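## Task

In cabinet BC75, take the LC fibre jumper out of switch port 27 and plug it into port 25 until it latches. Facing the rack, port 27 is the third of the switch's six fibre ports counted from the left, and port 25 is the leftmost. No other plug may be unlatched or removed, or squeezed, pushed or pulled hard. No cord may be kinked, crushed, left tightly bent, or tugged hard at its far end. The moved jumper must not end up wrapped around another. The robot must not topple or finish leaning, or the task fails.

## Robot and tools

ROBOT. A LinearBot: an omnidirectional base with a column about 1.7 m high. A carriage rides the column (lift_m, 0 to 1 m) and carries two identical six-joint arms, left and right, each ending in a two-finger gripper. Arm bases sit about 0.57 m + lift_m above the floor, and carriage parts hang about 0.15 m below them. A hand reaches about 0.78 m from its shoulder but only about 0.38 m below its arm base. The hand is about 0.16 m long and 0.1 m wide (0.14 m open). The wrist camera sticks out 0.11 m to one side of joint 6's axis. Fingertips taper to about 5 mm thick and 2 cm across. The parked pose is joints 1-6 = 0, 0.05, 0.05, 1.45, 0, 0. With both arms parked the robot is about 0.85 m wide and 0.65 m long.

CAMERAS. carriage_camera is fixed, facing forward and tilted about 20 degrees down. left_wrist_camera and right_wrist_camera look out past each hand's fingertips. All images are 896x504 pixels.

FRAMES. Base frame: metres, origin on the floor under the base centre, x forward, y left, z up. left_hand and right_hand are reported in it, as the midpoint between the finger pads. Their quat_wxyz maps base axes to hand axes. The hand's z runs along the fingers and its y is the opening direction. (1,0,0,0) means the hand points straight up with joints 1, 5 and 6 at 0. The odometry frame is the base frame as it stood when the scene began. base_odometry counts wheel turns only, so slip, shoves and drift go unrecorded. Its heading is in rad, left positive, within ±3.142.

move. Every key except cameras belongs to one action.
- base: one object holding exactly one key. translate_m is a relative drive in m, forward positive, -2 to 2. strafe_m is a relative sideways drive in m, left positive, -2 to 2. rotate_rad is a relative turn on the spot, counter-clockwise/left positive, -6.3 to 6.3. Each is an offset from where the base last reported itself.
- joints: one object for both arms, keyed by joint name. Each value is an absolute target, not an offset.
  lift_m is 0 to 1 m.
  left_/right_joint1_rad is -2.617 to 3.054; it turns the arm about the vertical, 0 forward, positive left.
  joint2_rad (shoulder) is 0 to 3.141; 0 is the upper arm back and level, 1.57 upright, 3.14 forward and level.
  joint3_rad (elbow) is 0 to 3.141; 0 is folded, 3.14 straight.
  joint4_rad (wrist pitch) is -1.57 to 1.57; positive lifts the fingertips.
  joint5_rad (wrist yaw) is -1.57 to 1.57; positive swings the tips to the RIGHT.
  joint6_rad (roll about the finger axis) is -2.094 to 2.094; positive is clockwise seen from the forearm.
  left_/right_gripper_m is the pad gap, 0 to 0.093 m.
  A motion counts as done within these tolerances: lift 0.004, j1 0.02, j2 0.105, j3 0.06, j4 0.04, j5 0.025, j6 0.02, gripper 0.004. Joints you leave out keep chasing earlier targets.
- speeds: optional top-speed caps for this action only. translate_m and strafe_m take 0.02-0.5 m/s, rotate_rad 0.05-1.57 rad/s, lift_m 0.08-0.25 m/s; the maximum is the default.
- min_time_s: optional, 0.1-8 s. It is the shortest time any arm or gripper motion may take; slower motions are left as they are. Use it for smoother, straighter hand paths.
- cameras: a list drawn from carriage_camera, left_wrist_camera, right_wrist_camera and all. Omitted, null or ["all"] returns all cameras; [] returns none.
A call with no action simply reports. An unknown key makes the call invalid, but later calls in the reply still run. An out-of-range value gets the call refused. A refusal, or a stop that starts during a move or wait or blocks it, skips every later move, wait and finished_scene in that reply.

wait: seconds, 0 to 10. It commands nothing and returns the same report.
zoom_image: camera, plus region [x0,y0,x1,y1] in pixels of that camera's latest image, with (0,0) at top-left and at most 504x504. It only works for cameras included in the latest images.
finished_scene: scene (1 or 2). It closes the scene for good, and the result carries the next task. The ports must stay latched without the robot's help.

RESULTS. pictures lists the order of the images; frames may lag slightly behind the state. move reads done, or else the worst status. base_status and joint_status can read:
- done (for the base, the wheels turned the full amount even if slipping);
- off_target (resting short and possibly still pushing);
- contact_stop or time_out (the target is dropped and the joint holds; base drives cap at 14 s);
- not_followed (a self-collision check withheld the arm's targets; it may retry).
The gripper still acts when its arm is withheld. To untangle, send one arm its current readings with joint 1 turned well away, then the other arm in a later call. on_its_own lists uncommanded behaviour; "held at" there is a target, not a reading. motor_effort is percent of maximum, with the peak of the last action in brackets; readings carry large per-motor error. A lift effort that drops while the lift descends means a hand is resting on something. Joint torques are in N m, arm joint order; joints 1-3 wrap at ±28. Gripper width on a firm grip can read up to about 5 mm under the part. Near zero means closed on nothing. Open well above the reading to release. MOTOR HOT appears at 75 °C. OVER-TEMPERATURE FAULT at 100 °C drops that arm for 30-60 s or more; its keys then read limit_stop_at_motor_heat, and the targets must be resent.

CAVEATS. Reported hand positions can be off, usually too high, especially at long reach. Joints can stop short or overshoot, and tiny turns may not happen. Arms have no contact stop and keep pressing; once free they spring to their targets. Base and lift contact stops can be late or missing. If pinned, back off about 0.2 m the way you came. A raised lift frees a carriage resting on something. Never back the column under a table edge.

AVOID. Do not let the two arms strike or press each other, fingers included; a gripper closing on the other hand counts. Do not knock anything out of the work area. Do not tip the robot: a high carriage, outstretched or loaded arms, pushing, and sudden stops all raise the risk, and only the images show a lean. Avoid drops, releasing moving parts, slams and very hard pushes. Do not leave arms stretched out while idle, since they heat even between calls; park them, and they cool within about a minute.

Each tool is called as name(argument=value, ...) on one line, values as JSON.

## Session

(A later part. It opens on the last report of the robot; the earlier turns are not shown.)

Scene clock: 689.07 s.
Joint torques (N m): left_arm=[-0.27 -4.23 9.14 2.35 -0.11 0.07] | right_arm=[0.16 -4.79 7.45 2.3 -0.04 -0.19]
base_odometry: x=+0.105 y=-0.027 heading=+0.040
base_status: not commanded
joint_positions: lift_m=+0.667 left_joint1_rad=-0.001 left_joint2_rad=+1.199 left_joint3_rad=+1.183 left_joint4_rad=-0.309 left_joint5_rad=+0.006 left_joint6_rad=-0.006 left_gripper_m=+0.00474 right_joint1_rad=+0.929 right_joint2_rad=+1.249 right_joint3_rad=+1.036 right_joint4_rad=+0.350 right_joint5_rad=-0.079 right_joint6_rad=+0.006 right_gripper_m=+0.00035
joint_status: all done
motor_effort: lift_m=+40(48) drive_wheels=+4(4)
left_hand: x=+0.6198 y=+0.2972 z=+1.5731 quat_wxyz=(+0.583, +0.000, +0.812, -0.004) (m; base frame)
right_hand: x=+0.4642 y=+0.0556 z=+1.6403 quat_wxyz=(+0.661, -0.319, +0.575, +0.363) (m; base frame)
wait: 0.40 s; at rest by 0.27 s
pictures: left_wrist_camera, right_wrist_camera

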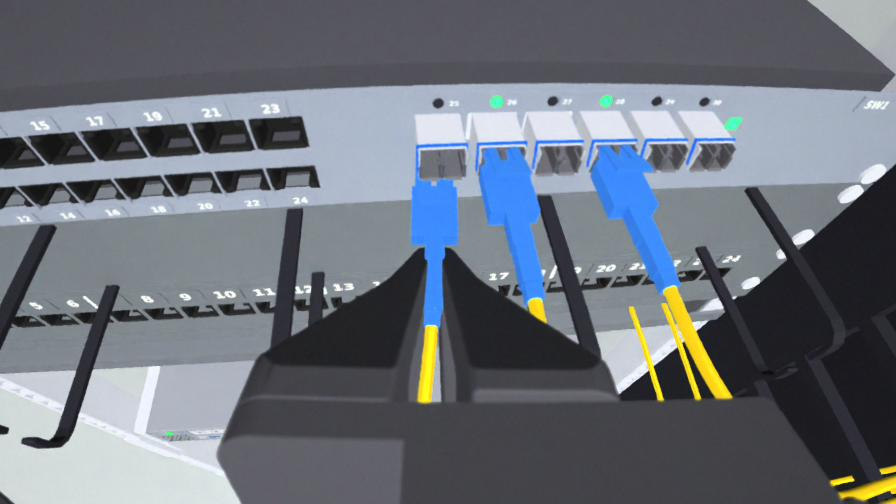

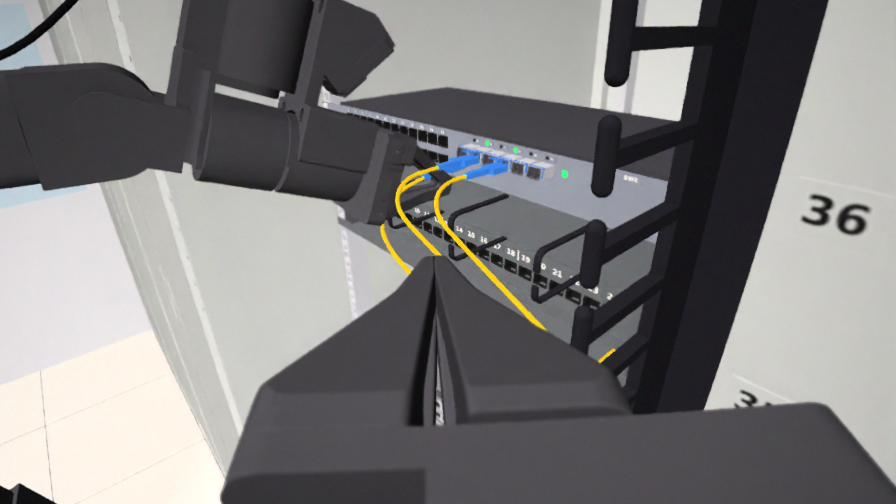

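move(joints={"lift_m":0.672}, speeds={"lift_m":0.08}, cameras=[])

move(joints={"lift_m":0.645}, speeds={"lift_m":0.08}, cameras=[])

move(base={"translate_m":-0.025}, speeds={"translate_m":0.04}, cameras=[])

move(joints={"lift_m":0.667}, cameras=[])

wait(seconds=0.4, cameras=["left_wrist_camera","right_wrist_camera"])

zoom_image(camera="left_wrist_camera", region=[395, 120, 525, 250])

zoom_image(camera="right_wrist_camera", region=[435, 105, 525, 165])

Scene clock: 695.40 s.
Joint torques (N m): left_arm=[-0.28 -4.42 9.24 2.44 -0.09 0.08] | right_arm=[0.1 -4.81 7.45 2.31 -0.04 -0.19]
move: done
base_odometry: x=+0.105 y=-0.027 heading=+0.040
base_status: not commanded
joint_positions: lift_m=+0.672 left_joint1_rad=-0.001 left_joint2_rad=+1.201 left_joint3_rad=+1.183 left_joint4_rad=-0.317 left_joint5_rad=+0.006 left_joint6_rad=-0.006 left_gripper_m=+0.00474 right_joint1_rad=+0.929 right_joint2_rad=+1.250 right_joint3_rad=+1.036 right_joint4_rad=+0.350 right_joint5_rad=-0.079 right_joint6_rad=+0.006 right_gripper_m=+0.00035
joint_status: all done
motor_effort: lift_m=+41(48) drive_wheels=+4(4)
left_hand: x=+0.6195 y=+0.2972 z=+1.5755 quat_wxyz=(+0.579, +0.000, +0.815, -0.004) (m; base frame)
right_hand: x=+0.4643 y=+0.0557 z=+1.6450 quat_wxyz=(+0.660, -0.319, +0.575, +0.363) (m; base frame)
pictures: none
No camera images: "cameras" was empty.

Scene clock: 696.13 s.
Joint torques (N m): left_arm=[-0.31 -4.48 9.21 2.02 -0.08 0.08] | right_arm=[0.16 -4.86 7.45 2.4 -0.06 -0.19]
move: done
base_odometry: x=+0.105 y=-0.027 heading=+0.040
base_status: not commanded
joint_positions: lift_m=+0.645 left_joint1_rad=-0.001 left_joint2_rad=+1.201 left_joint3_rad=+1.183 left_joint4_rad=-0.276 left_joint5_rad=+0.006 left_joint6_rad=-0.006 left_gripper_m=+0.00474 right_joint1_rad=+0.929 right_joint2_rad=+1.250 right_joint3_rad=+1.036 right_joint4_rad=+0.345 right_joint5_rad=-0.079 right_joint6_rad=+0.006 right_gripper_m=+0.00035
joint_status: all done
motor_effort: lift_m=+37(38) drive_wheels=+4(4)
left_hand: x=+0.6226 y=+0.2971 z=+1.5584 quat_wxyz=(+0.596, +0.000, +0.803, -0.004) (m; base frame)
right_hand: x=+0.4644 y=+0.0558 z=+1.6172 quat_wxyz=(+0.659, -0.320, +0.576, +0.362) (m; base frame)
pictures: none
No camera images: "cameras" was empty.

Scene clock: 697.33 s.
Joint torques (N m): left_arm=[-0.24 -4.52 9.24 1.94 -0.09 0.07] | right_arm=[0.27 -4.83 7.45 2.36 -0.04 -0.18]
move: done
base_odometry: x=+0.080 y=-0.028 heading=+0.040
base_status: done
joint_positions: lift_m=+0.645 left_joint1_rad=-0.001 left_joint2_rad=+1.201 left_joint3_rad=+1.183 left_joint4_rad=-0.265 left_joint5_rad=+0.006 left_joint6_rad=-0.006 left_gripper_m=+0.00474 right_joint1_rad=+0.930 right_joint2_rad=+1.250 right_joint3_rad=+1.036 right_joint4_rad=+0.346 right_joint5_rad=-0.079 right_joint6_rad=+0.006 right_gripper_m=+0.00035
joint_status: not commanded
motor_effort: lift_m=+37(37) drive_wheels=-3(6)
left_hand: x=+0.6234 y=+0.2971 z=+1.5611 quat_wxyz=(+0.601, +0.000, +0.800, -0.004) (m; base frame)
right_hand: x=+0.4642 y=+0.0560 z=+1.6173 quat_wxyz=(+0.659, -0.320, +0.576, +0.362) (m; base frame)
pictures: none
No camera images: "cameras" was empty.

Scene clock: 698.03 s.
Joint torques (N m): left_arm=[-0.28 -4.53 9.16 1.89 -0.1 0.09] | right_arm=[0.05 -4.89 7.47 2.29 -0.05 -0.19]
move: done
base_odometry: x=+0.080 y=-0.028 heading=+0.040
base_status: not commanded
joint_positions: lift_m=+0.667 left_joint1_rad=-0.001 left_joint2_rad=+1.201 left_joint3_rad=+1.183 left_joint4_rad=-0.258 left_joint5_rad=+0.006 left_joint6_rad=-0.006 left_gripper_m=+0.00474 right_joint1_rad=+0.930 right_joint2_rad=+1.250 right_joint3_rad=+1.036 right_joint4_rad=+0.350 right_joint5_rad=-0.079 right_joint6_rad=+0.006 right_gripper_m=+0.00035
joint_status: all done
motor_effort: lift_m=+39(49) drive_wheels=-3(4)
left_hand: x=+0.6238 y=+0.2971 z=+1.5845 quat_wxyz=(+0.603, +0.000, +0.798, -0.004) (m; base frame)
right_hand: x=+0.4641 y=+0.0559 z=+1.6402 quat_wxyz=(+0.660, -0.319, +0.575, +0.363) (m; base frame)
pictures: none
No camera images: "cameras" was empty.

Scene clock: 698.43 s.
Joint torques (N m): left_arm=[-0.2 -4.51 9.09 1.86 -0.09 0.08] | right_arm=[0.08 -4.81 7.3 2.32 -0.05 -0.19]
base_odometry: x=+0.080 y=-0.028 heading=+0.040
base_status: not commanded
joint_positions: lift_m=+0.667 left_joint1_rad=-0.001 left_joint2_rad=+1.201 left_joint3_rad=+1.183 left_joint4_rad=-0.258 left_joint5_rad=+0.006 left_joint6_rad=-0.006 left_gripper_m=+0.00474 right_joint1_rad=+0.930 right_joint2_rad=+1.250 right_joint3_rad=+1.036 right_joint4_rad=+0.350 right_joint5_rad=-0.079 right_joint6_rad=+0.006 right_gripper_m=+0.00035
joint_status: all done
motor_effort: lift_m=+39(49) drive_wheels=-4(4)
left_hand: x=+0.6238 y=+0.2971 z=+1.5845 quat_wxyz=(+0.603, +0.000, +0.798, -0.004) (m; base frame)
right_hand: x=+0.4641 y=+0.0559 z=+1.6402 quat_wxyz=(+0.660, -0.319, +0.575, +0.363) (m; base frame)
wait: 0.40 s; at rest by 0.27 s
pictures: left_wrist_camera, right_wrist_camera

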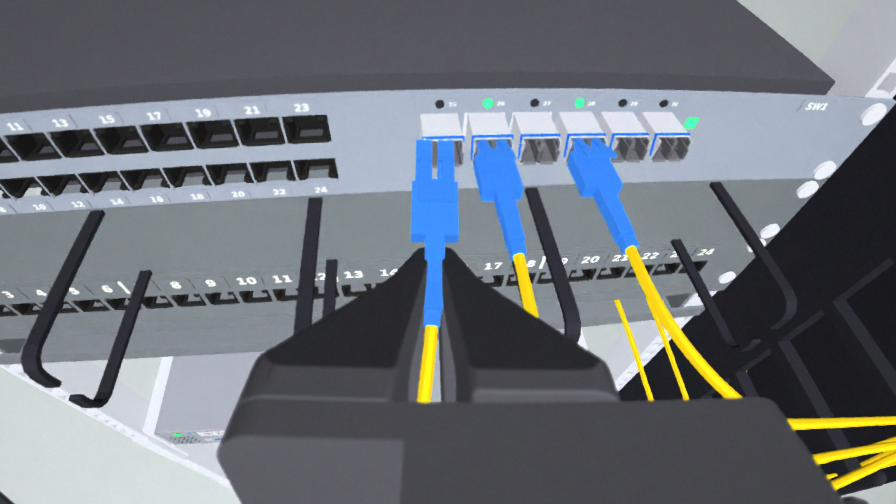

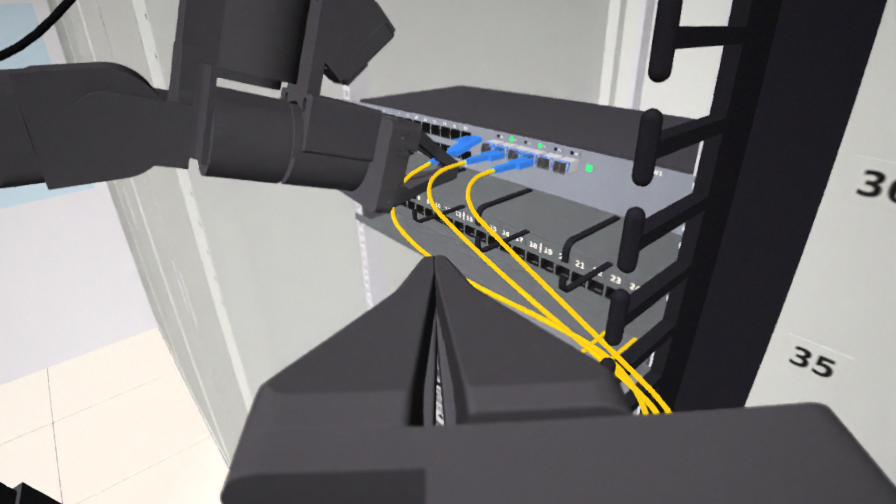

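Scaled by 3.877.

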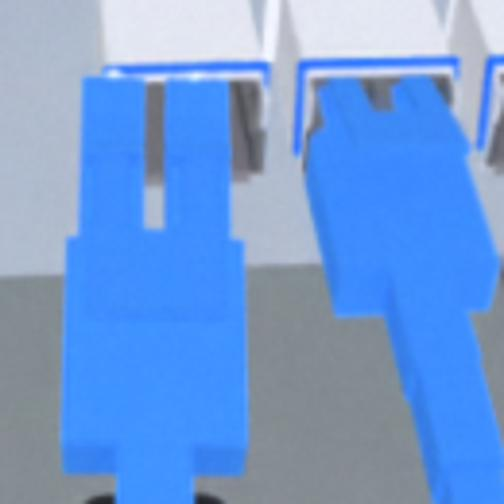

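Scaled by 5.600.

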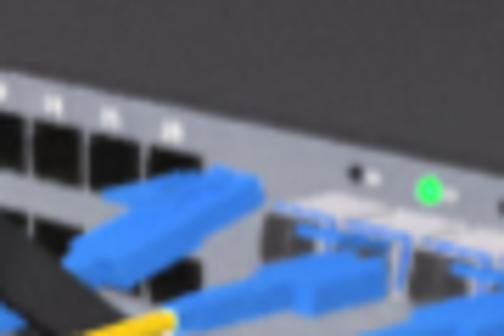

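move(joints={"lift_m":0.643}, cameras=[])

move(base={"translate_m":0.025}, speeds={"translate_m":0.04}, cameras=[])

move(joints={"lift_m":0.66}, speeds={"lift_m":0.08}, cameras=[])

move(joints={"left_gripper_m":0.0045}, min_time_s=1, cameras=["left_wrist_camera","right_wrist_camera"])

zoom_image(camera="left_wrist_camera", region=[395, 120, 525, 250])

Scene clock: 710.47 s.
Joint torques (N m): left_arm=[-0.31 -4.63 9.18 1.97 -0.12 0.09] | right_arm=[0.02 -5.03 7.42 2.37 -0.06 -0.19]
move: done
base_odometry: x=+0.080 y=-0.028 heading=+0.040
base_status: not commanded
joint_positions: lift_m=+0.643 left_joint1_rad=-0.001 left_joint2_rad=+1.201 left_joint3_rad=+1.183 left_joint4_rad=-0.265 left_joint5_rad=+0.006 left_joint6_rad=-0.006 left_gripper_m=+0.00473 right_joint1_rad=+0.930 right_joint2_rad=+1.251 right_joint3_rad=+1.036 right_joint4_rad=+0.345 right_joint5_rad=-0.079 right_joint6_rad=+0.006 right_gripper_m=+0.00035
joint_status: all done
motor_effort: lift_m=+37(38) drive_wheels=-3(4)
left_hand: x=+0.6235 y=+0.2971 z=+1.5590 quat_wxyz=(+0.600, +0.000, +0.800, -0.004) (m; base frame)
right_hand: x=+0.4644 y=+0.0563 z=+1.6145 quat_wxyz=(+0.658, -0.320, +0.577, +0.362) (m; base frame)
pictures: none
No camera images: "cameras" was empty.

Scene clock: 711.53 s.
Joint torques (N m): left_arm=[-0.18 -4.52 9.14 1.97 -0.11 0.08] | right_arm=[0.1 -4.86 7.61 2.35 -0.06 -0.18]
move: done
base_odometry: x=+0.105 y=-0.027 heading=+0.040
base_status: done
joint_positions: lift_m=+0.643 left_joint1_rad=-0.001 left_joint2_rad=+1.201 left_joint3_rad=+1.183 left_joint4_rad=-0.276 left_joint5_rad=+0.006 left_joint6_rad=-0.006 left_gripper_m=+0.00473 right_joint1_rad=+0.930 right_joint2_rad=+1.251 right_joint3_rad=+1.036 right_joint4_rad=+0.345 right_joint5_rad=-0.079 right_joint6_rad=+0.006 right_gripper_m=+0.00035
joint_status: not commanded
motor_effort: lift_m=+37(38) drive_wheels=+4(5)
left_hand: x=+0.6227 y=+0.2971 z=+1.5564 quat_wxyz=(+0.596, +0.000, +0.803, -0.004) (m; base frame)
right_hand: x=+0.4642 y=+0.0564 z=+1.6145 quat_wxyz=(+0.658, -0.320, +0.577, +0.362) (m; base frame)
pictures: none
No camera images: "cameras" was empty.

Scene clock: 712.13 s.
Joint torques (N m): left_arm=[-0.27 -4.51 9.17 2.22 -0.09 0.09] | right_arm=[0.08 -5.04 7.51 2.35 -0.05 -0.18]
move: done
base_odometry: x=+0.105 y=-0.027 heading=+0.040
base_status: not commanded
joint_positions: lift_m=+0.660 left_joint1_rad=-0.001 left_joint2_rad=+1.201 left_joint3_rad=+1.183 left_joint4_rad=-0.295 left_joint5_rad=+0.006 left_joint6_rad=-0.006 left_gripper_m=+0.00473 right_joint1_rad=+0.930 right_joint2_rad=+1.251 right_joint3_rad=+1.036 right_joint4_rad=+0.349 right_joint5_rad=-0.079 right_joint6_rad=+0.006 right_gripper_m=+0.00035
joint_status: all done
motor_effort: lift_m=+40(47) drive_wheels=+4(5)
left_hand: x=+0.6213 y=+0.2972 z=+1.5686 quat_wxyz=(+0.588, +0.000, +0.809, -0.004) (m; base frame)
right_hand: x=+0.4642 y=+0.0563 z=+1.6323 quat_wxyz=(+0.660, -0.320, +0.576, +0.362) (m; base frame)
pictures: none
No camera images: "cameras" was empty.

Scene clock: 712.43 s.
Joint torques (N m): left_arm=[-0.27 -4.48 9.17 2.24 -0.1 0.09] | right_arm=[0.06 -4.96 7.45 2.32 -0.05 -0.19]
move: done
base_odometry: x=+0.105 y=-0.027 heading=+0.040
base_status: not commanded
joint_positions: lift_m=+0.660 left_joint1_rad=-0.001 left_joint2_rad=+1.201 left_joint3_rad=+1.183 left_joint4_rad=-0.295 left_joint5_rad=+0.006 left_joint6_rad=-0.006 left_gripper_m=+0.00473 right_joint1_rad=+0.930 right_joint2_rad=+1.251 right_joint3_rad=+1.036 right_joint4_rad=+0.349 right_joint5_rad=-0.079 right_joint6_rad=+0.006 right_gripper_m=+0.00035
joint_status: all done
motor_effort: lift_m=+40(40) drive_wheels=+4(4)
left_hand: x=+0.6213 y=+0.2972 z=+1.5686 quat_wxyz=(+0.588, +0.000, +0.809, -0.004) (m; base frame)
right_hand: x=+0.4642 y=+0.0563 z=+1.6323 quat_wxyz=(+0.660, -0.320, +0.576, +0.362) (m; base frame)
pictures: left_wrist_camera, right_wrist_camera

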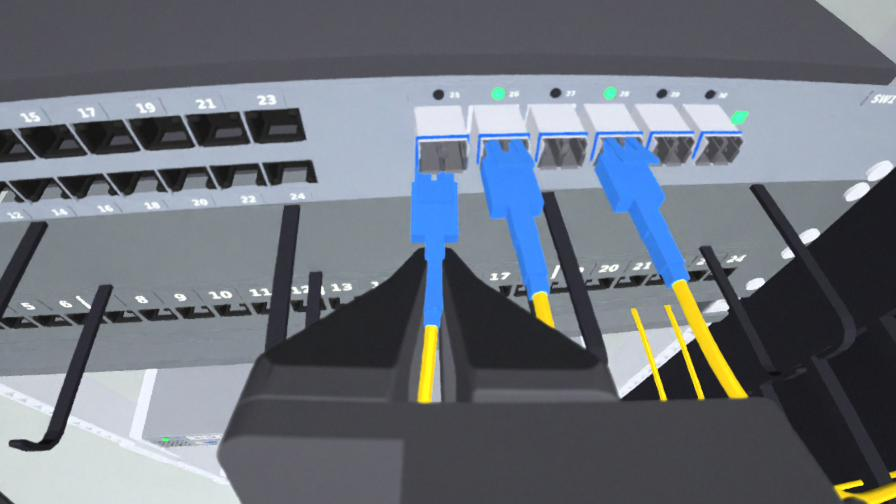

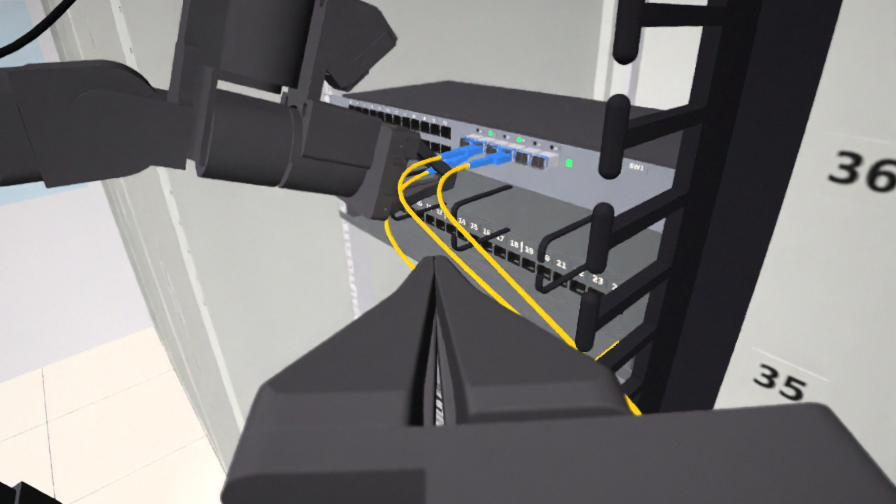

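Scaled by 3.877.

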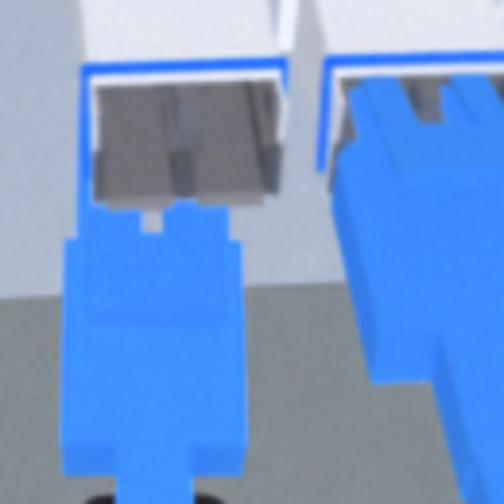

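move(joints={"left_gripper_m":0.0050}, min_time_s=1, cameras=["left_wrist_camera"])

zoom_image(camera="left_wrist_camera", region=[395, 120, 525, 250])

Scene clock: 715.97 s.
Joint torques (N m): left_arm=[-0.28 -4.49 9.18 2.21 -0.09 0.1] | right_arm=[0.08 -4.96 7.45 2.32 -0.05 -0.19]
move: done
base_odometry: x=+0.105 y=-0.027 heading=+0.040
base_status: not commanded
joint_positions: lift_m=+0.660 left_joint1_rad=-0.001 left_joint2_rad=+1.201 left_joint3_rad=+1.183 left_joint4_rad=-0.295 left_joint5_rad=+0.006 left_joint6_rad=-0.006 left_gripper_m=+0.00511 right_joint1_rad=+0.930 right_joint2_rad=+1.251 right_joint3_rad=+1.036 right_joint4_rad=+0.349 right_joint5_rad=-0.079 right_joint6_rad=+0.006 right_gripper_m=+0.00035
joint_status: all done
motor_effort: lift_m=+40(41) drive_wheels=+4(4)
left_hand: x=+0.6213 y=+0.2972 z=+1.5686 quat_wxyz=(+0.588, +0.000, +0.809, -0.004) (m; base frame)
right_hand: x=+0.4642 y=+0.0563 z=+1.6323 quat_wxyz=(+0.660, -0.320, +0.576, +0.362) (m; base frame)
pictures: left_wrist_camera

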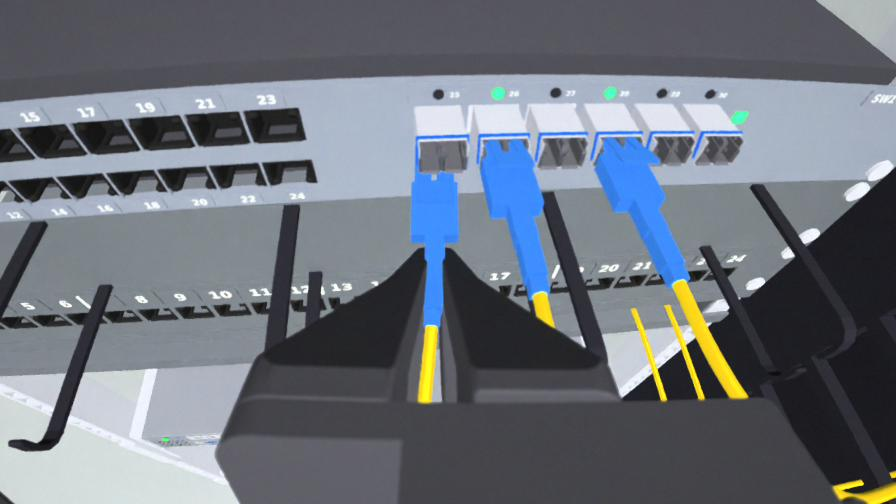

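Scaled by 3.877.

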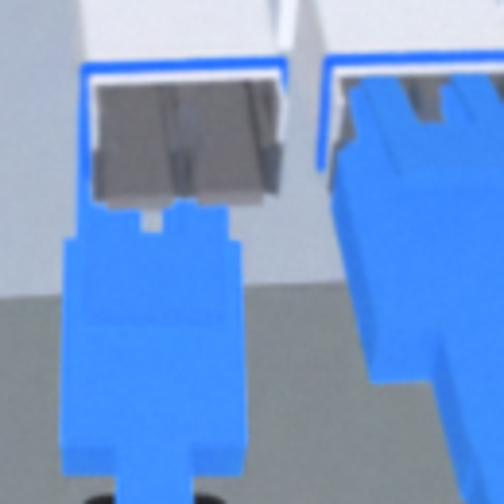

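move(joints={"lift_m":0.67}, speeds={"lift_m":0.08}, cameras=[])

wait(seconds=0.3, cameras=["left_wrist_camera","right_wrist_camera"])

zoom_image(camera="left_wrist_camera", region=[395, 120, 525, 250])

zoom_image(camera="right_wrist_camera", region=[395, 125, 485, 185])

Scene clock: 721.23 s.
Joint torques (N m): left_arm=[-0.16 -4.42 9.16 2.38 -0.09 0.07] | right_arm=[0.16 -4.92 7.5 2.28 -0.05 -0.18]
move: done
base_odometry: x=+0.105 y=-0.027 heading=+0.040
base_status: not commanded
joint_positions: lift_m=+0.670 left_joint1_rad=-0.001 left_joint2_rad=+1.201 left_joint3_rad=+1.183 left_joint4_rad=-0.312 left_joint5_rad=+0.006 left_joint6_rad=-0.006 left_gripper_m=+0.00505 right_joint1_rad=+0.930 right_joint2_rad=+1.251 right_joint3_rad=+1.036 right_joint4_rad=+0.351 right_joint5_rad=-0.079 right_joint6_rad=+0.006 right_gripper_m=+0.00035
joint_status: all done
motor_effort: lift_m=+41(49) drive_wheels=+4(4)
left_hand: x=+0.6199 y=+0.2972 z=+1.5745 quat_wxyz=(+0.581, +0.000, +0.814, -0.004) (m; base frame)
right_hand: x=+0.4641 y=+0.0562 z=+1.6428 quat_wxyz=(+0.660, -0.320, +0.575, +0.363) (m; base frame)
pictures: none
No camera images: "cameras" was empty.

Scene clock: 721.53 s.
Joint torques (N m): left_arm=[-0.21 -4.49 9.11 2.36 -0.1 0.09] | right_arm=[0.08 -4.89 7.45 2.3 -0.05 -0.19]
base_odometry: x=+0.105 y=-0.027 heading=+0.040
base_status: not commanded
joint_positions: lift_m=+0.670 left_joint1_rad=-0.001 left_joint2_rad=+1.201 left_joint3_rad=+1.183 left_joint4_rad=-0.312 left_joint5_rad=+0.006 left_joint6_rad=-0.006 left_gripper_m=+0.00520 right_joint1_rad=+0.930 right_joint2_rad=+1.251 right_joint3_rad=+1.036 right_joint4_rad=+0.351 right_joint5_rad=-0.079 right_joint6_rad=+0.006 right_gripper_m=+0.00035
joint_status: all done
motor_effort: lift_m=+41(49) drive_wheels=+4(4)
left_hand: x=+0.6200 y=+0.2972 z=+1.5746 quat_wxyz=(+0.581, +0.000, +0.814, -0.004) (m; base frame)
right_hand: x=+0.4641 y=+0.0562 z=+1.6428 quat_wxyz=(+0.660, -0.320, +0.575, +0.363) (m; base frame)
wait: 0.30 s; at rest by 0.27 s
pictures: left_wrist_camera, right_wrist_camera

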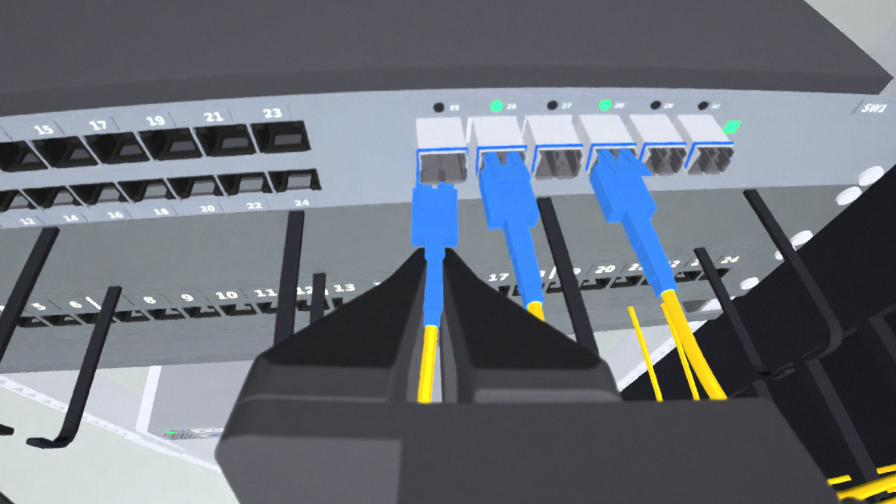

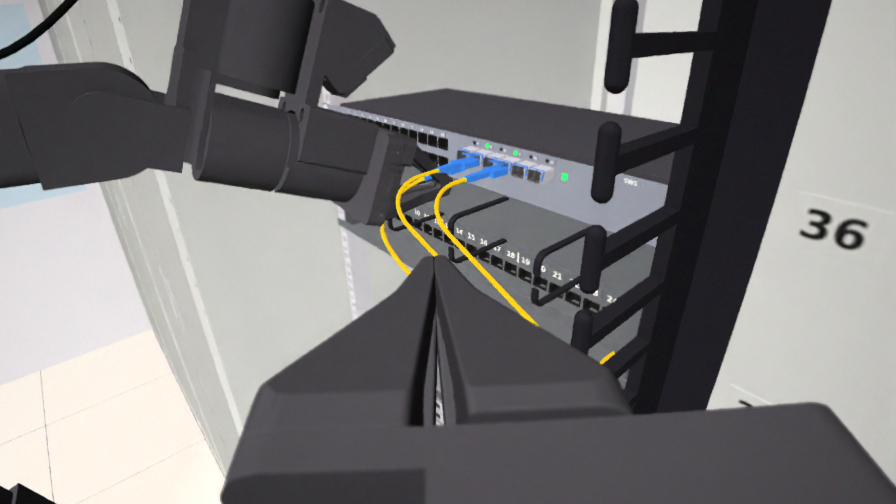

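Scaled by 3.877.

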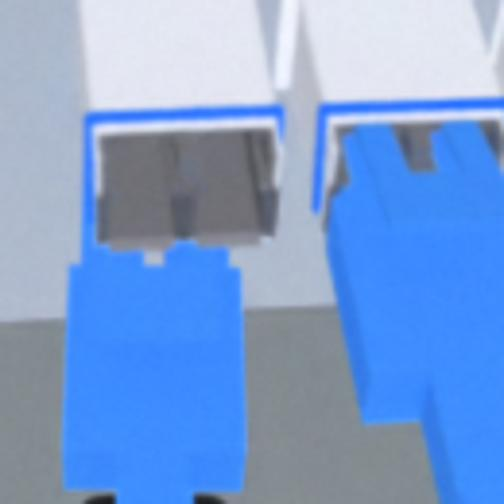

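Scaled by 5.600.

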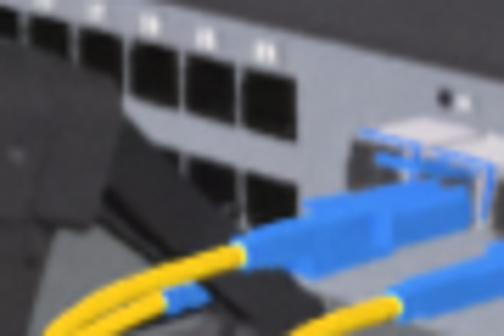

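move(joints={"left_gripper_m":0.0053}, min_time_s=0.5, cameras=["left_wrist_camera"])

zoom_image(camera="left_wrist_camera", region=[395, 120, 525, 250])

Scene clock: 729.47 s.
Joint torques (N m): left_arm=[-0.28 -4.45 9.14 2.35 -0.11 0.07] | right_arm=[0.08 -4.96 7.45 2.3 -0.05 -0.19]
move: done
base_odometry: x=+0.105 y=-0.027 heading=+0.040
base_status: not commanded
joint_positions: lift_m=+0.670 left_joint1_rad=-0.001 left_joint2_rad=+1.201 left_joint3_rad=+1.183 left_joint4_rad=-0.312 left_joint5_rad=+0.006 left_joint6_rad=-0.006 left_gripper_m=+0.00545 right_joint1_rad=+0.930 right_joint2_rad=+1.251 right_joint3_rad=+1.036 right_joint4_rad=+0.351 right_joint5_rad=-0.079 right_joint6_rad=+0.006 right_gripper_m=+0.00035
joint_status: all done
motor_effort: lift_m=+41(41) drive_wheels=+4(4)
left_hand: x=+0.6200 y=+0.2972 z=+1.5746 quat_wxyz=(+0.581, +0.000, +0.814, -0.004) (m; base frame)
right_hand: x=+0.4641 y=+0.0562 z=+1.6428 quat_wxyz=(+0.660, -0.320, +0.575, +0.363) (m; base frame)
pictures: left_wrist_camera

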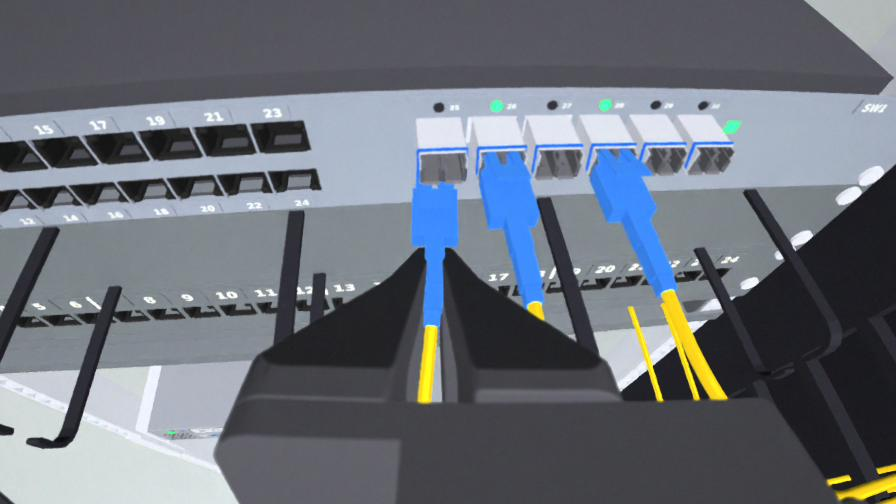

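Scaled by 3.877.

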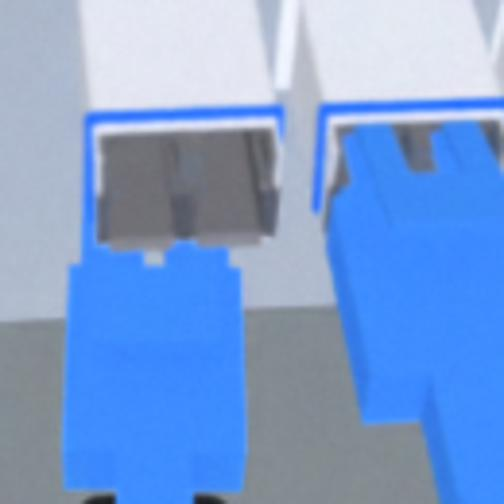

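move(joints={"left_gripper_m":0.0057}, min_time_s=0.5, cameras=["left_wrist_camera"])

zoom_image(camera="left_wrist_camera", region=[395, 120, 525, 250])

Scene clock: 733.83 s.
Joint torques (N m): left_arm=[-0.25 -4.48 9.14 2.36 -0.1 0.09] | right_arm=[0.08 -4.96 7.45 2.3 -0.05 -0.18]
move: done
base_odometry: x=+0.105 y=-0.027 heading=+0.040
base_status: not commanded
joint_positions: lift_m=+0.670 left_joint1_rad=-0.001 left_joint2_rad=+1.201 left_joint3_rad=+1.183 left_joint4_rad=-0.312 left_joint5_rad=+0.006 left_joint6_rad=-0.006 left_gripper_m=+0.00578 right_joint1_rad=+0.930 right_joint2_rad=+1.251 right_joint3_rad=+1.036 right_joint4_rad=+0.351 right_joint5_rad=-0.079 right_joint6_rad=+0.006 right_gripper_m=+0.00035
joint_status: all done
motor_effort: lift_m=+41(42) drive_wheels=+4(4)
left_hand: x=+0.6200 y=+0.2972 z=+1.5746 quat_wxyz=(+0.581, +0.000, +0.814, -0.004) (m; base frame)
right_hand: x=+0.4641 y=+0.0562 z=+1.6428 quat_wxyz=(+0.660, -0.320, +0.575, +0.363) (m; base frame)
pictures: left_wrist_camera

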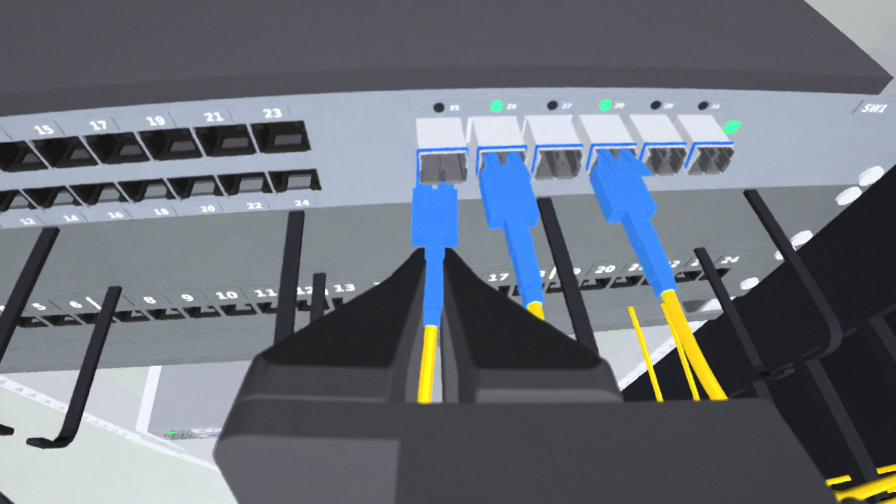

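Scaled by 3.877.

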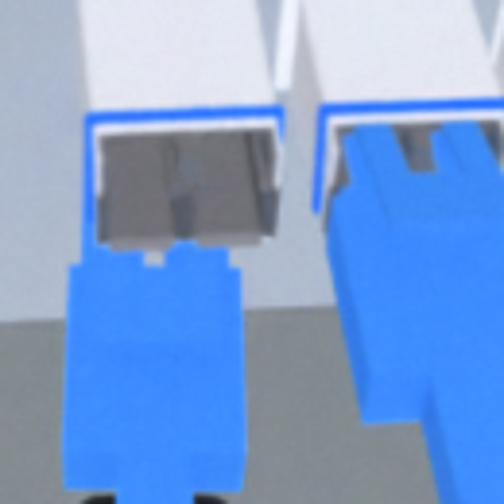

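move(joints={"left_gripper_m":0.0}, min_time_s=1, cameras=[])

move(joints={"lift_m":0.648}, speeds={"lift_m":0.08}, cameras=[])

move(base={"translate_m":-0.025}, speeds={"translate_m":0.04}, cameras=[])

move(joints={"lift_m":0.667}, cameras=[])

wait(seconds=0.4, cameras=["left_wrist_camera","right_wrist_camera"])

zoom_image(camera="left_wrist_camera", region=[395, 120, 525, 250])

zoom_image(camera="right_wrist_camera", region=[435, 105, 525, 165])

Scene clock: 741.07 s.
Joint torques (N m): left_arm=[-0.27 -4.52 9.13 2.37 -0.11 0.08] | right_arm=[0.08 -4.96 7.45 2.3 -0.05 -0.19]
move: off_target
base_odometry: x=+0.105 y=-0.027 heading=+0.040
base_status: not commanded
joint_positions: lift_m=+0.670 left_joint1_rad=-0.001 left_joint2_rad=+1.201 left_joint3_rad=+1.183 left_joint4_rad=-0.312 left_joint5_rad=+0.006 left_joint6_rad=-0.006 left_gripper_m=+0.00481 right_joint1_rad=+0.930 right_joint2_rad=+1.251 right_joint3_rad=+1.036 right_joint4_rad=+0.351 right_joint5_rad=-0.079 right_joint6_rad=+0.006 right_gripper_m=+0.00035
joint_status: left_gripper_m off_target (ended at +0.00482, target +0.00000)
motor_effort: lift_m=+41(42) drive_wheels=+4(4)
left_hand: x=+0.6200 y=+0.2972 z=+1.5746 quat_wxyz=(+0.581, +0.000, +0.814, -0.004) (m; base frame)
right_hand: x=+0.4641 y=+0.0562 z=+1.6428 quat_wxyz=(+0.660, -0.320, +0.575, +0.363) (m; base frame)
pictures: none
No camera images: "cameras" was empty.

Scene clock: 741.73 s.
Joint torques (N m): left_arm=[-0.25 -4.41 9.07 2.04 -0.1 0.09] | right_arm=[0.08 -4.98 7.42 2.35 -0.07 -0.18]
move: done
base_odometry: x=+0.105 y=-0.027 heading=+0.040
base_status: not commanded
joint_positions: lift_m=+0.648 left_joint1_rad=-0.001 left_joint2_rad=+1.201 left_joint3_rad=+1.183 left_joint4_rad=-0.281 left_joint5_rad=+0.006 left_joint6_rad=-0.006 left_gripper_m=+0.00474 right_joint1_rad=+0.930 right_joint2_rad=+1.251 right_joint3_rad=+1.036 right_joint4_rad=+0.345 right_joint5_rad=-0.079 right_joint6_rad=+0.006 right_gripper_m=+0.00035
joint_status: all done
motor_effort: lift_m=+37(38) drive_wheels=+4(4)
left_hand: x=+0.6223 y=+0.2971 z=+1.5602 quat_wxyz=(+0.594, +0.000, +0.804, -0.004) (m; base frame)
right_hand: x=+0.4642 y=+0.0563 z=+1.6197 quat_wxyz=(+0.659, -0.320, +0.577, +0.362) (m; base frame)
pictures: none
No camera images: "cameras" was empty.

Scene clock: 742.93 s.
Joint torques (N m): left_arm=[-0.06 -4.42 9.26 1.98 -0.1 0.09] | right_arm=[0.05 -4.78 7.54 2.33 -0.03 -0.18]
move: done
base_odometry: x=+0.080 y=-0.028 heading=+0.039
base_status: done
joint_positions: lift_m=+0.648 left_joint1_rad=-0.001 left_joint2_rad=+1.201 left_joint3_rad=+1.183 left_joint4_rad=-0.265 left_joint5_rad=+0.006 left_joint6_rad=-0.006 left_gripper_m=+0.00474 right_joint1_rad=+0.931 right_joint2_rad=+1.251 right_joint3_rad=+1.036 right_joint4_rad=+0.346 right_joint5_rad=-0.079 right_joint6_rad=+0.006 right_gripper_m=+0.00035
joint_status: not commanded
motor_effort: lift_m=+37(38) drive_wheels=-3(6)
left_hand: x=+0.6234 y=+0.2971 z=+1.5639 quat_wxyz=(+0.600, +0.000, +0.800, -0.004) (m; base frame)
right_hand: x=+0.4641 y=+0.0564 z=+1.6199 quat_wxyz=(+0.659, -0.320, +0.576, +0.362) (m; base frame)
pictures: none
No camera images: "cameras" was empty.

Scene clock: 743.63 s.
Joint torques (N m): left_arm=[-0.24 -4.49 9.21 1.9 -0.11 0.08] | right_arm=[0.03 -5.2 7.49 2.31 -0.05 -0.18]
move: done
base_odometry: x=+0.080 y=-0.028 heading=+0.039
base_status: not commanded
joint_positions: lift_m=+0.667 left_joint1_rad=-0.001 left_joint2_rad=+1.201 left_joint3_rad=+1.183 left_joint4_rad=-0.258 left_joint5_rad=+0.006 left_joint6_rad=-0.006 left_gripper_m=+0.00474 right_joint1_rad=+0.931 right_joint2_rad=+1.251 right_joint3_rad=+1.036 right_joint4_rad=+0.350 right_joint5_rad=-0.079 right_joint6_rad=+0.006 right_gripper_m=+0.00035
joint_status: all done
motor_effort: lift_m=+40(49) drive_wheels=-3(4)
left_hand: x=+0.6239 y=+0.2971 z=+1.5843 quat_wxyz=(+0.603, +0.000, +0.798, -0.004) (m; base frame)
right_hand: x=+0.4640 y=+0.0563 z=+1.6398 quat_wxyz=(+0.660, -0.320, +0.575, +0.363) (m; base frame)
pictures: none
No camera images: "cameras" was empty.

Scene clock: 744.03 s.
Joint torques (N m): left_arm=[-0.23 -4.59 9.2 1.87 -0.1 0.08] | right_arm=[0.14 -4.97 7.39 2.31 -0.05 -0.18]
base_odometry: x=+0.080 y=-0.028 heading=+0.039
base_status: not commanded
joint_positions: lift_m=+0.667 left_joint1_rad=-0.001 left_joint2_rad=+1.201 left_joint3_rad=+1.183 left_joint4_rad=-0.258 left_joint5_rad=+0.005 left_joint6_rad=-0.006 left_gripper_m=+0.00474 right_joint1_rad=+0.931 right_joint2_rad=+1.251 right_joint3_rad=+1.036 right_joint4_rad=+0.350 right_joint5_rad=-0.079 right_joint6_rad=+0.006 right_gripper_m=+0.00035
joint_status: all done
motor_effort: lift_m=+40(49) drive_wheels=-4(4)
left_hand: x=+0.6239 y=+0.2972 z=+1.5843 quat_wxyz=(+0.603, +0.000, +0.798, -0.004) (m; base frame)
right_hand: x=+0.4640 y=+0.0563 z=+1.6397 quat_wxyz=(+0.660, -0.320, +0.575, +0.363) (m; base frame)
wait: 0.40 s; at rest by 0.27 s
pictures: left_wrist_camera, right_wrist_camera

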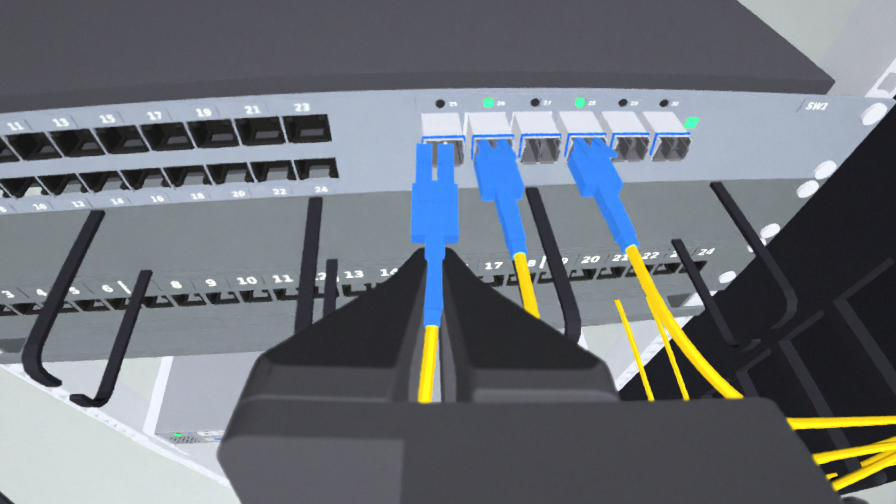

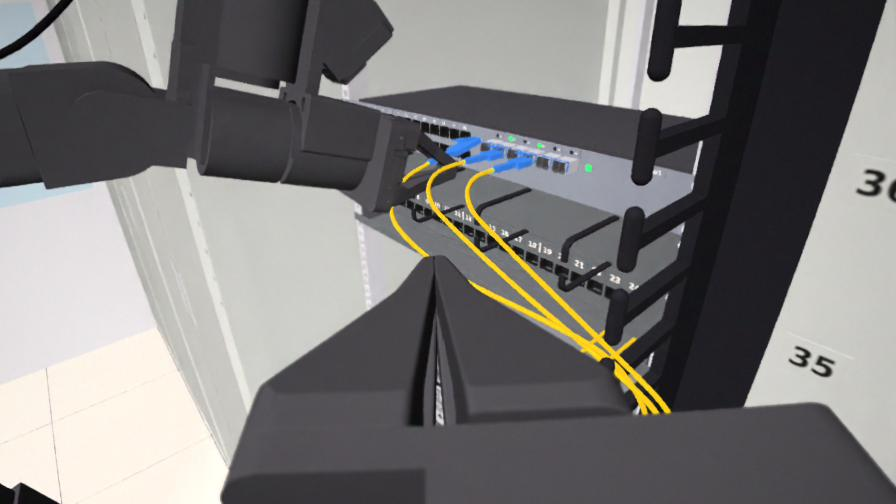

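Scaled by 3.877.

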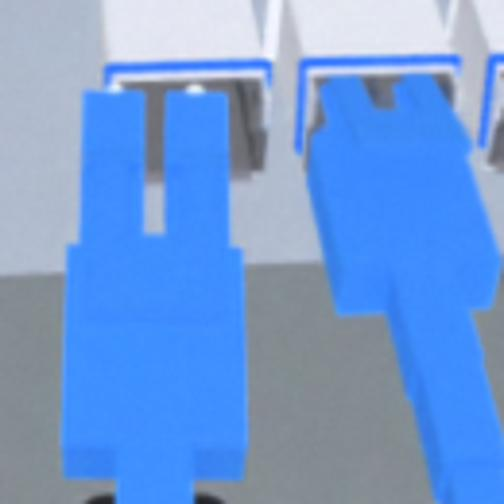

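Scaled by 5.600.

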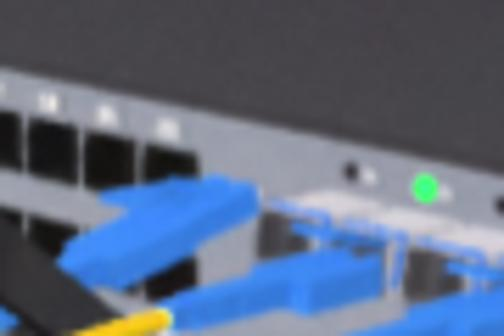

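move(base={"strafe_m":-0.0023}, joints={"lift_m":0.688,"left_joint4_rad":-0.39}, speeds={"strafe_m":0.02}, min_time_s=1, cameras=[])

wait(seconds=0.5, cameras=["left_wrist_camera","right_wrist_camera"])

zoom_image(camera="left_wrist_camera", region=[395, 110, 525, 240])

zoom_image(camera="right_wrist_camera", region=[435, 125, 525, 185])

Scene clock: 750.80 s.
Joint torques (N m): left_arm=[-0.2 -4.33 9.13 1.78 -0.08 0.08] | right_arm=[0.06 -4.9 7.5 2.27 -0.05 -0.19]
move: done
base_odometry: x=+0.080 y=-0.030 heading=+0.040
base_status: done
joint_positions: lift_m=+0.688 left_joint1_rad=-0.001 left_joint2_rad=+1.201 left_joint3_rad=+1.183 left_joint4_rad=-0.392 left_joint5_rad=+0.005 left_joint6_rad=-0.006 left_gripper_m=+0.00474 right_joint1_rad=+0.930 right_joint2_rad=+1.250 right_joint3_rad=+1.036 right_joint4_rad=+0.349 right_joint5_rad=-0.079 right_joint6_rad=+0.006 right_gripper_m=+0.00035
joint_status: all done
motor_effort: lift_m=+40(49) drive_wheels=+2(5)
left_hand: x=+0.6129 y=+0.2972 z=+1.5745 quat_wxyz=(+0.548, -0.001, +0.836, -0.004) (m; base frame)
right_hand: x=+0.4641 y=+0.0561 z=+1.6608 quat_wxyz=(+0.660, -0.320, +0.575, +0.363) (m; base frame)
pictures: none
No camera images: "cameras" was empty.

Scene clock: 751.30 s.
Joint torques (N m): left_arm=[-0.2 -4.37 9.13 1.79 -0.09 0.08] | right_arm=[0.05 -5.03 7.38 2.31 -0.05 -0.19]
base_odometry: x=+0.080 y=-0.030 heading=+0.040
base_status: done
joint_positions: lift_m=+0.688 left_joint1_rad=-0.001 left_joint2_rad=+1.201 left_joint3_rad=+1.183 left_joint4_rad=-0.394 left_joint5_rad=+0.005 left_joint6_rad=-0.006 left_gripper_m=+0.00474 right_joint1_rad=+0.930 right_joint2_rad=+1.250 right_joint3_rad=+1.036 right_joint4_rad=+0.349 right_joint5_rad=-0.079 right_joint6_rad=+0.006 right_gripper_m=+0.00035
joint_status: all done
motor_effort: lift_m=+39(49) drive_wheels=+2(5)
left_hand: x=+0.6127 y=+0.2972 z=+1.5740 quat_wxyz=(+0.548, -0.001, +0.837, -0.004) (m; base frame)
right_hand: x=+0.4641 y=+0.0561 z=+1.6608 quat_wxyz=(+0.660, -0.320, +0.575, +0.363) (m; base frame)
wait: 0.50 s; at rest by 0.27 s
pictures: left_wrist_camera, right_wrist_camera

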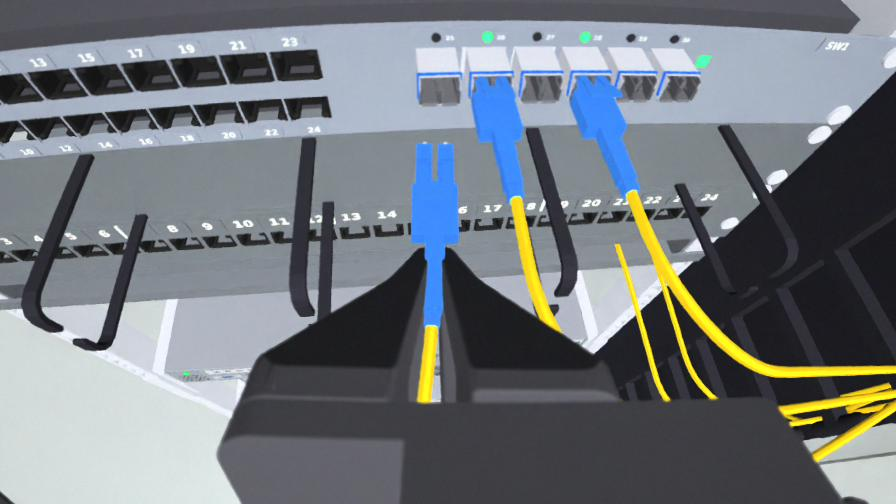

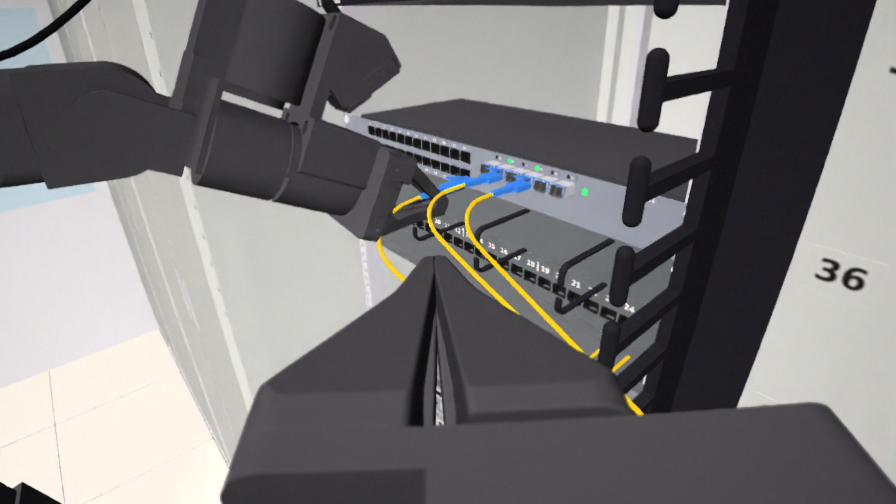

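Scaled by 3.877.

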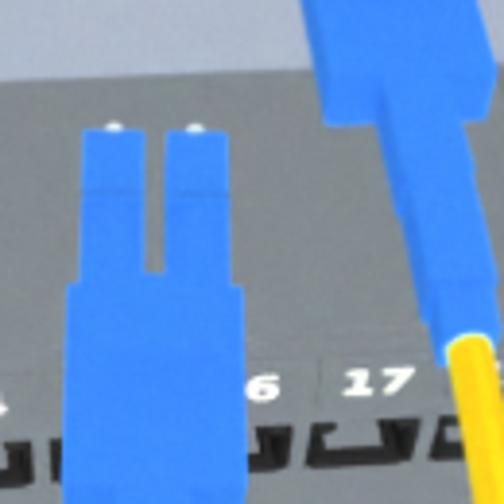

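Scaled by 5.600.

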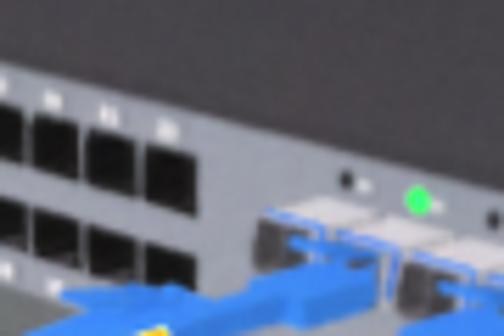

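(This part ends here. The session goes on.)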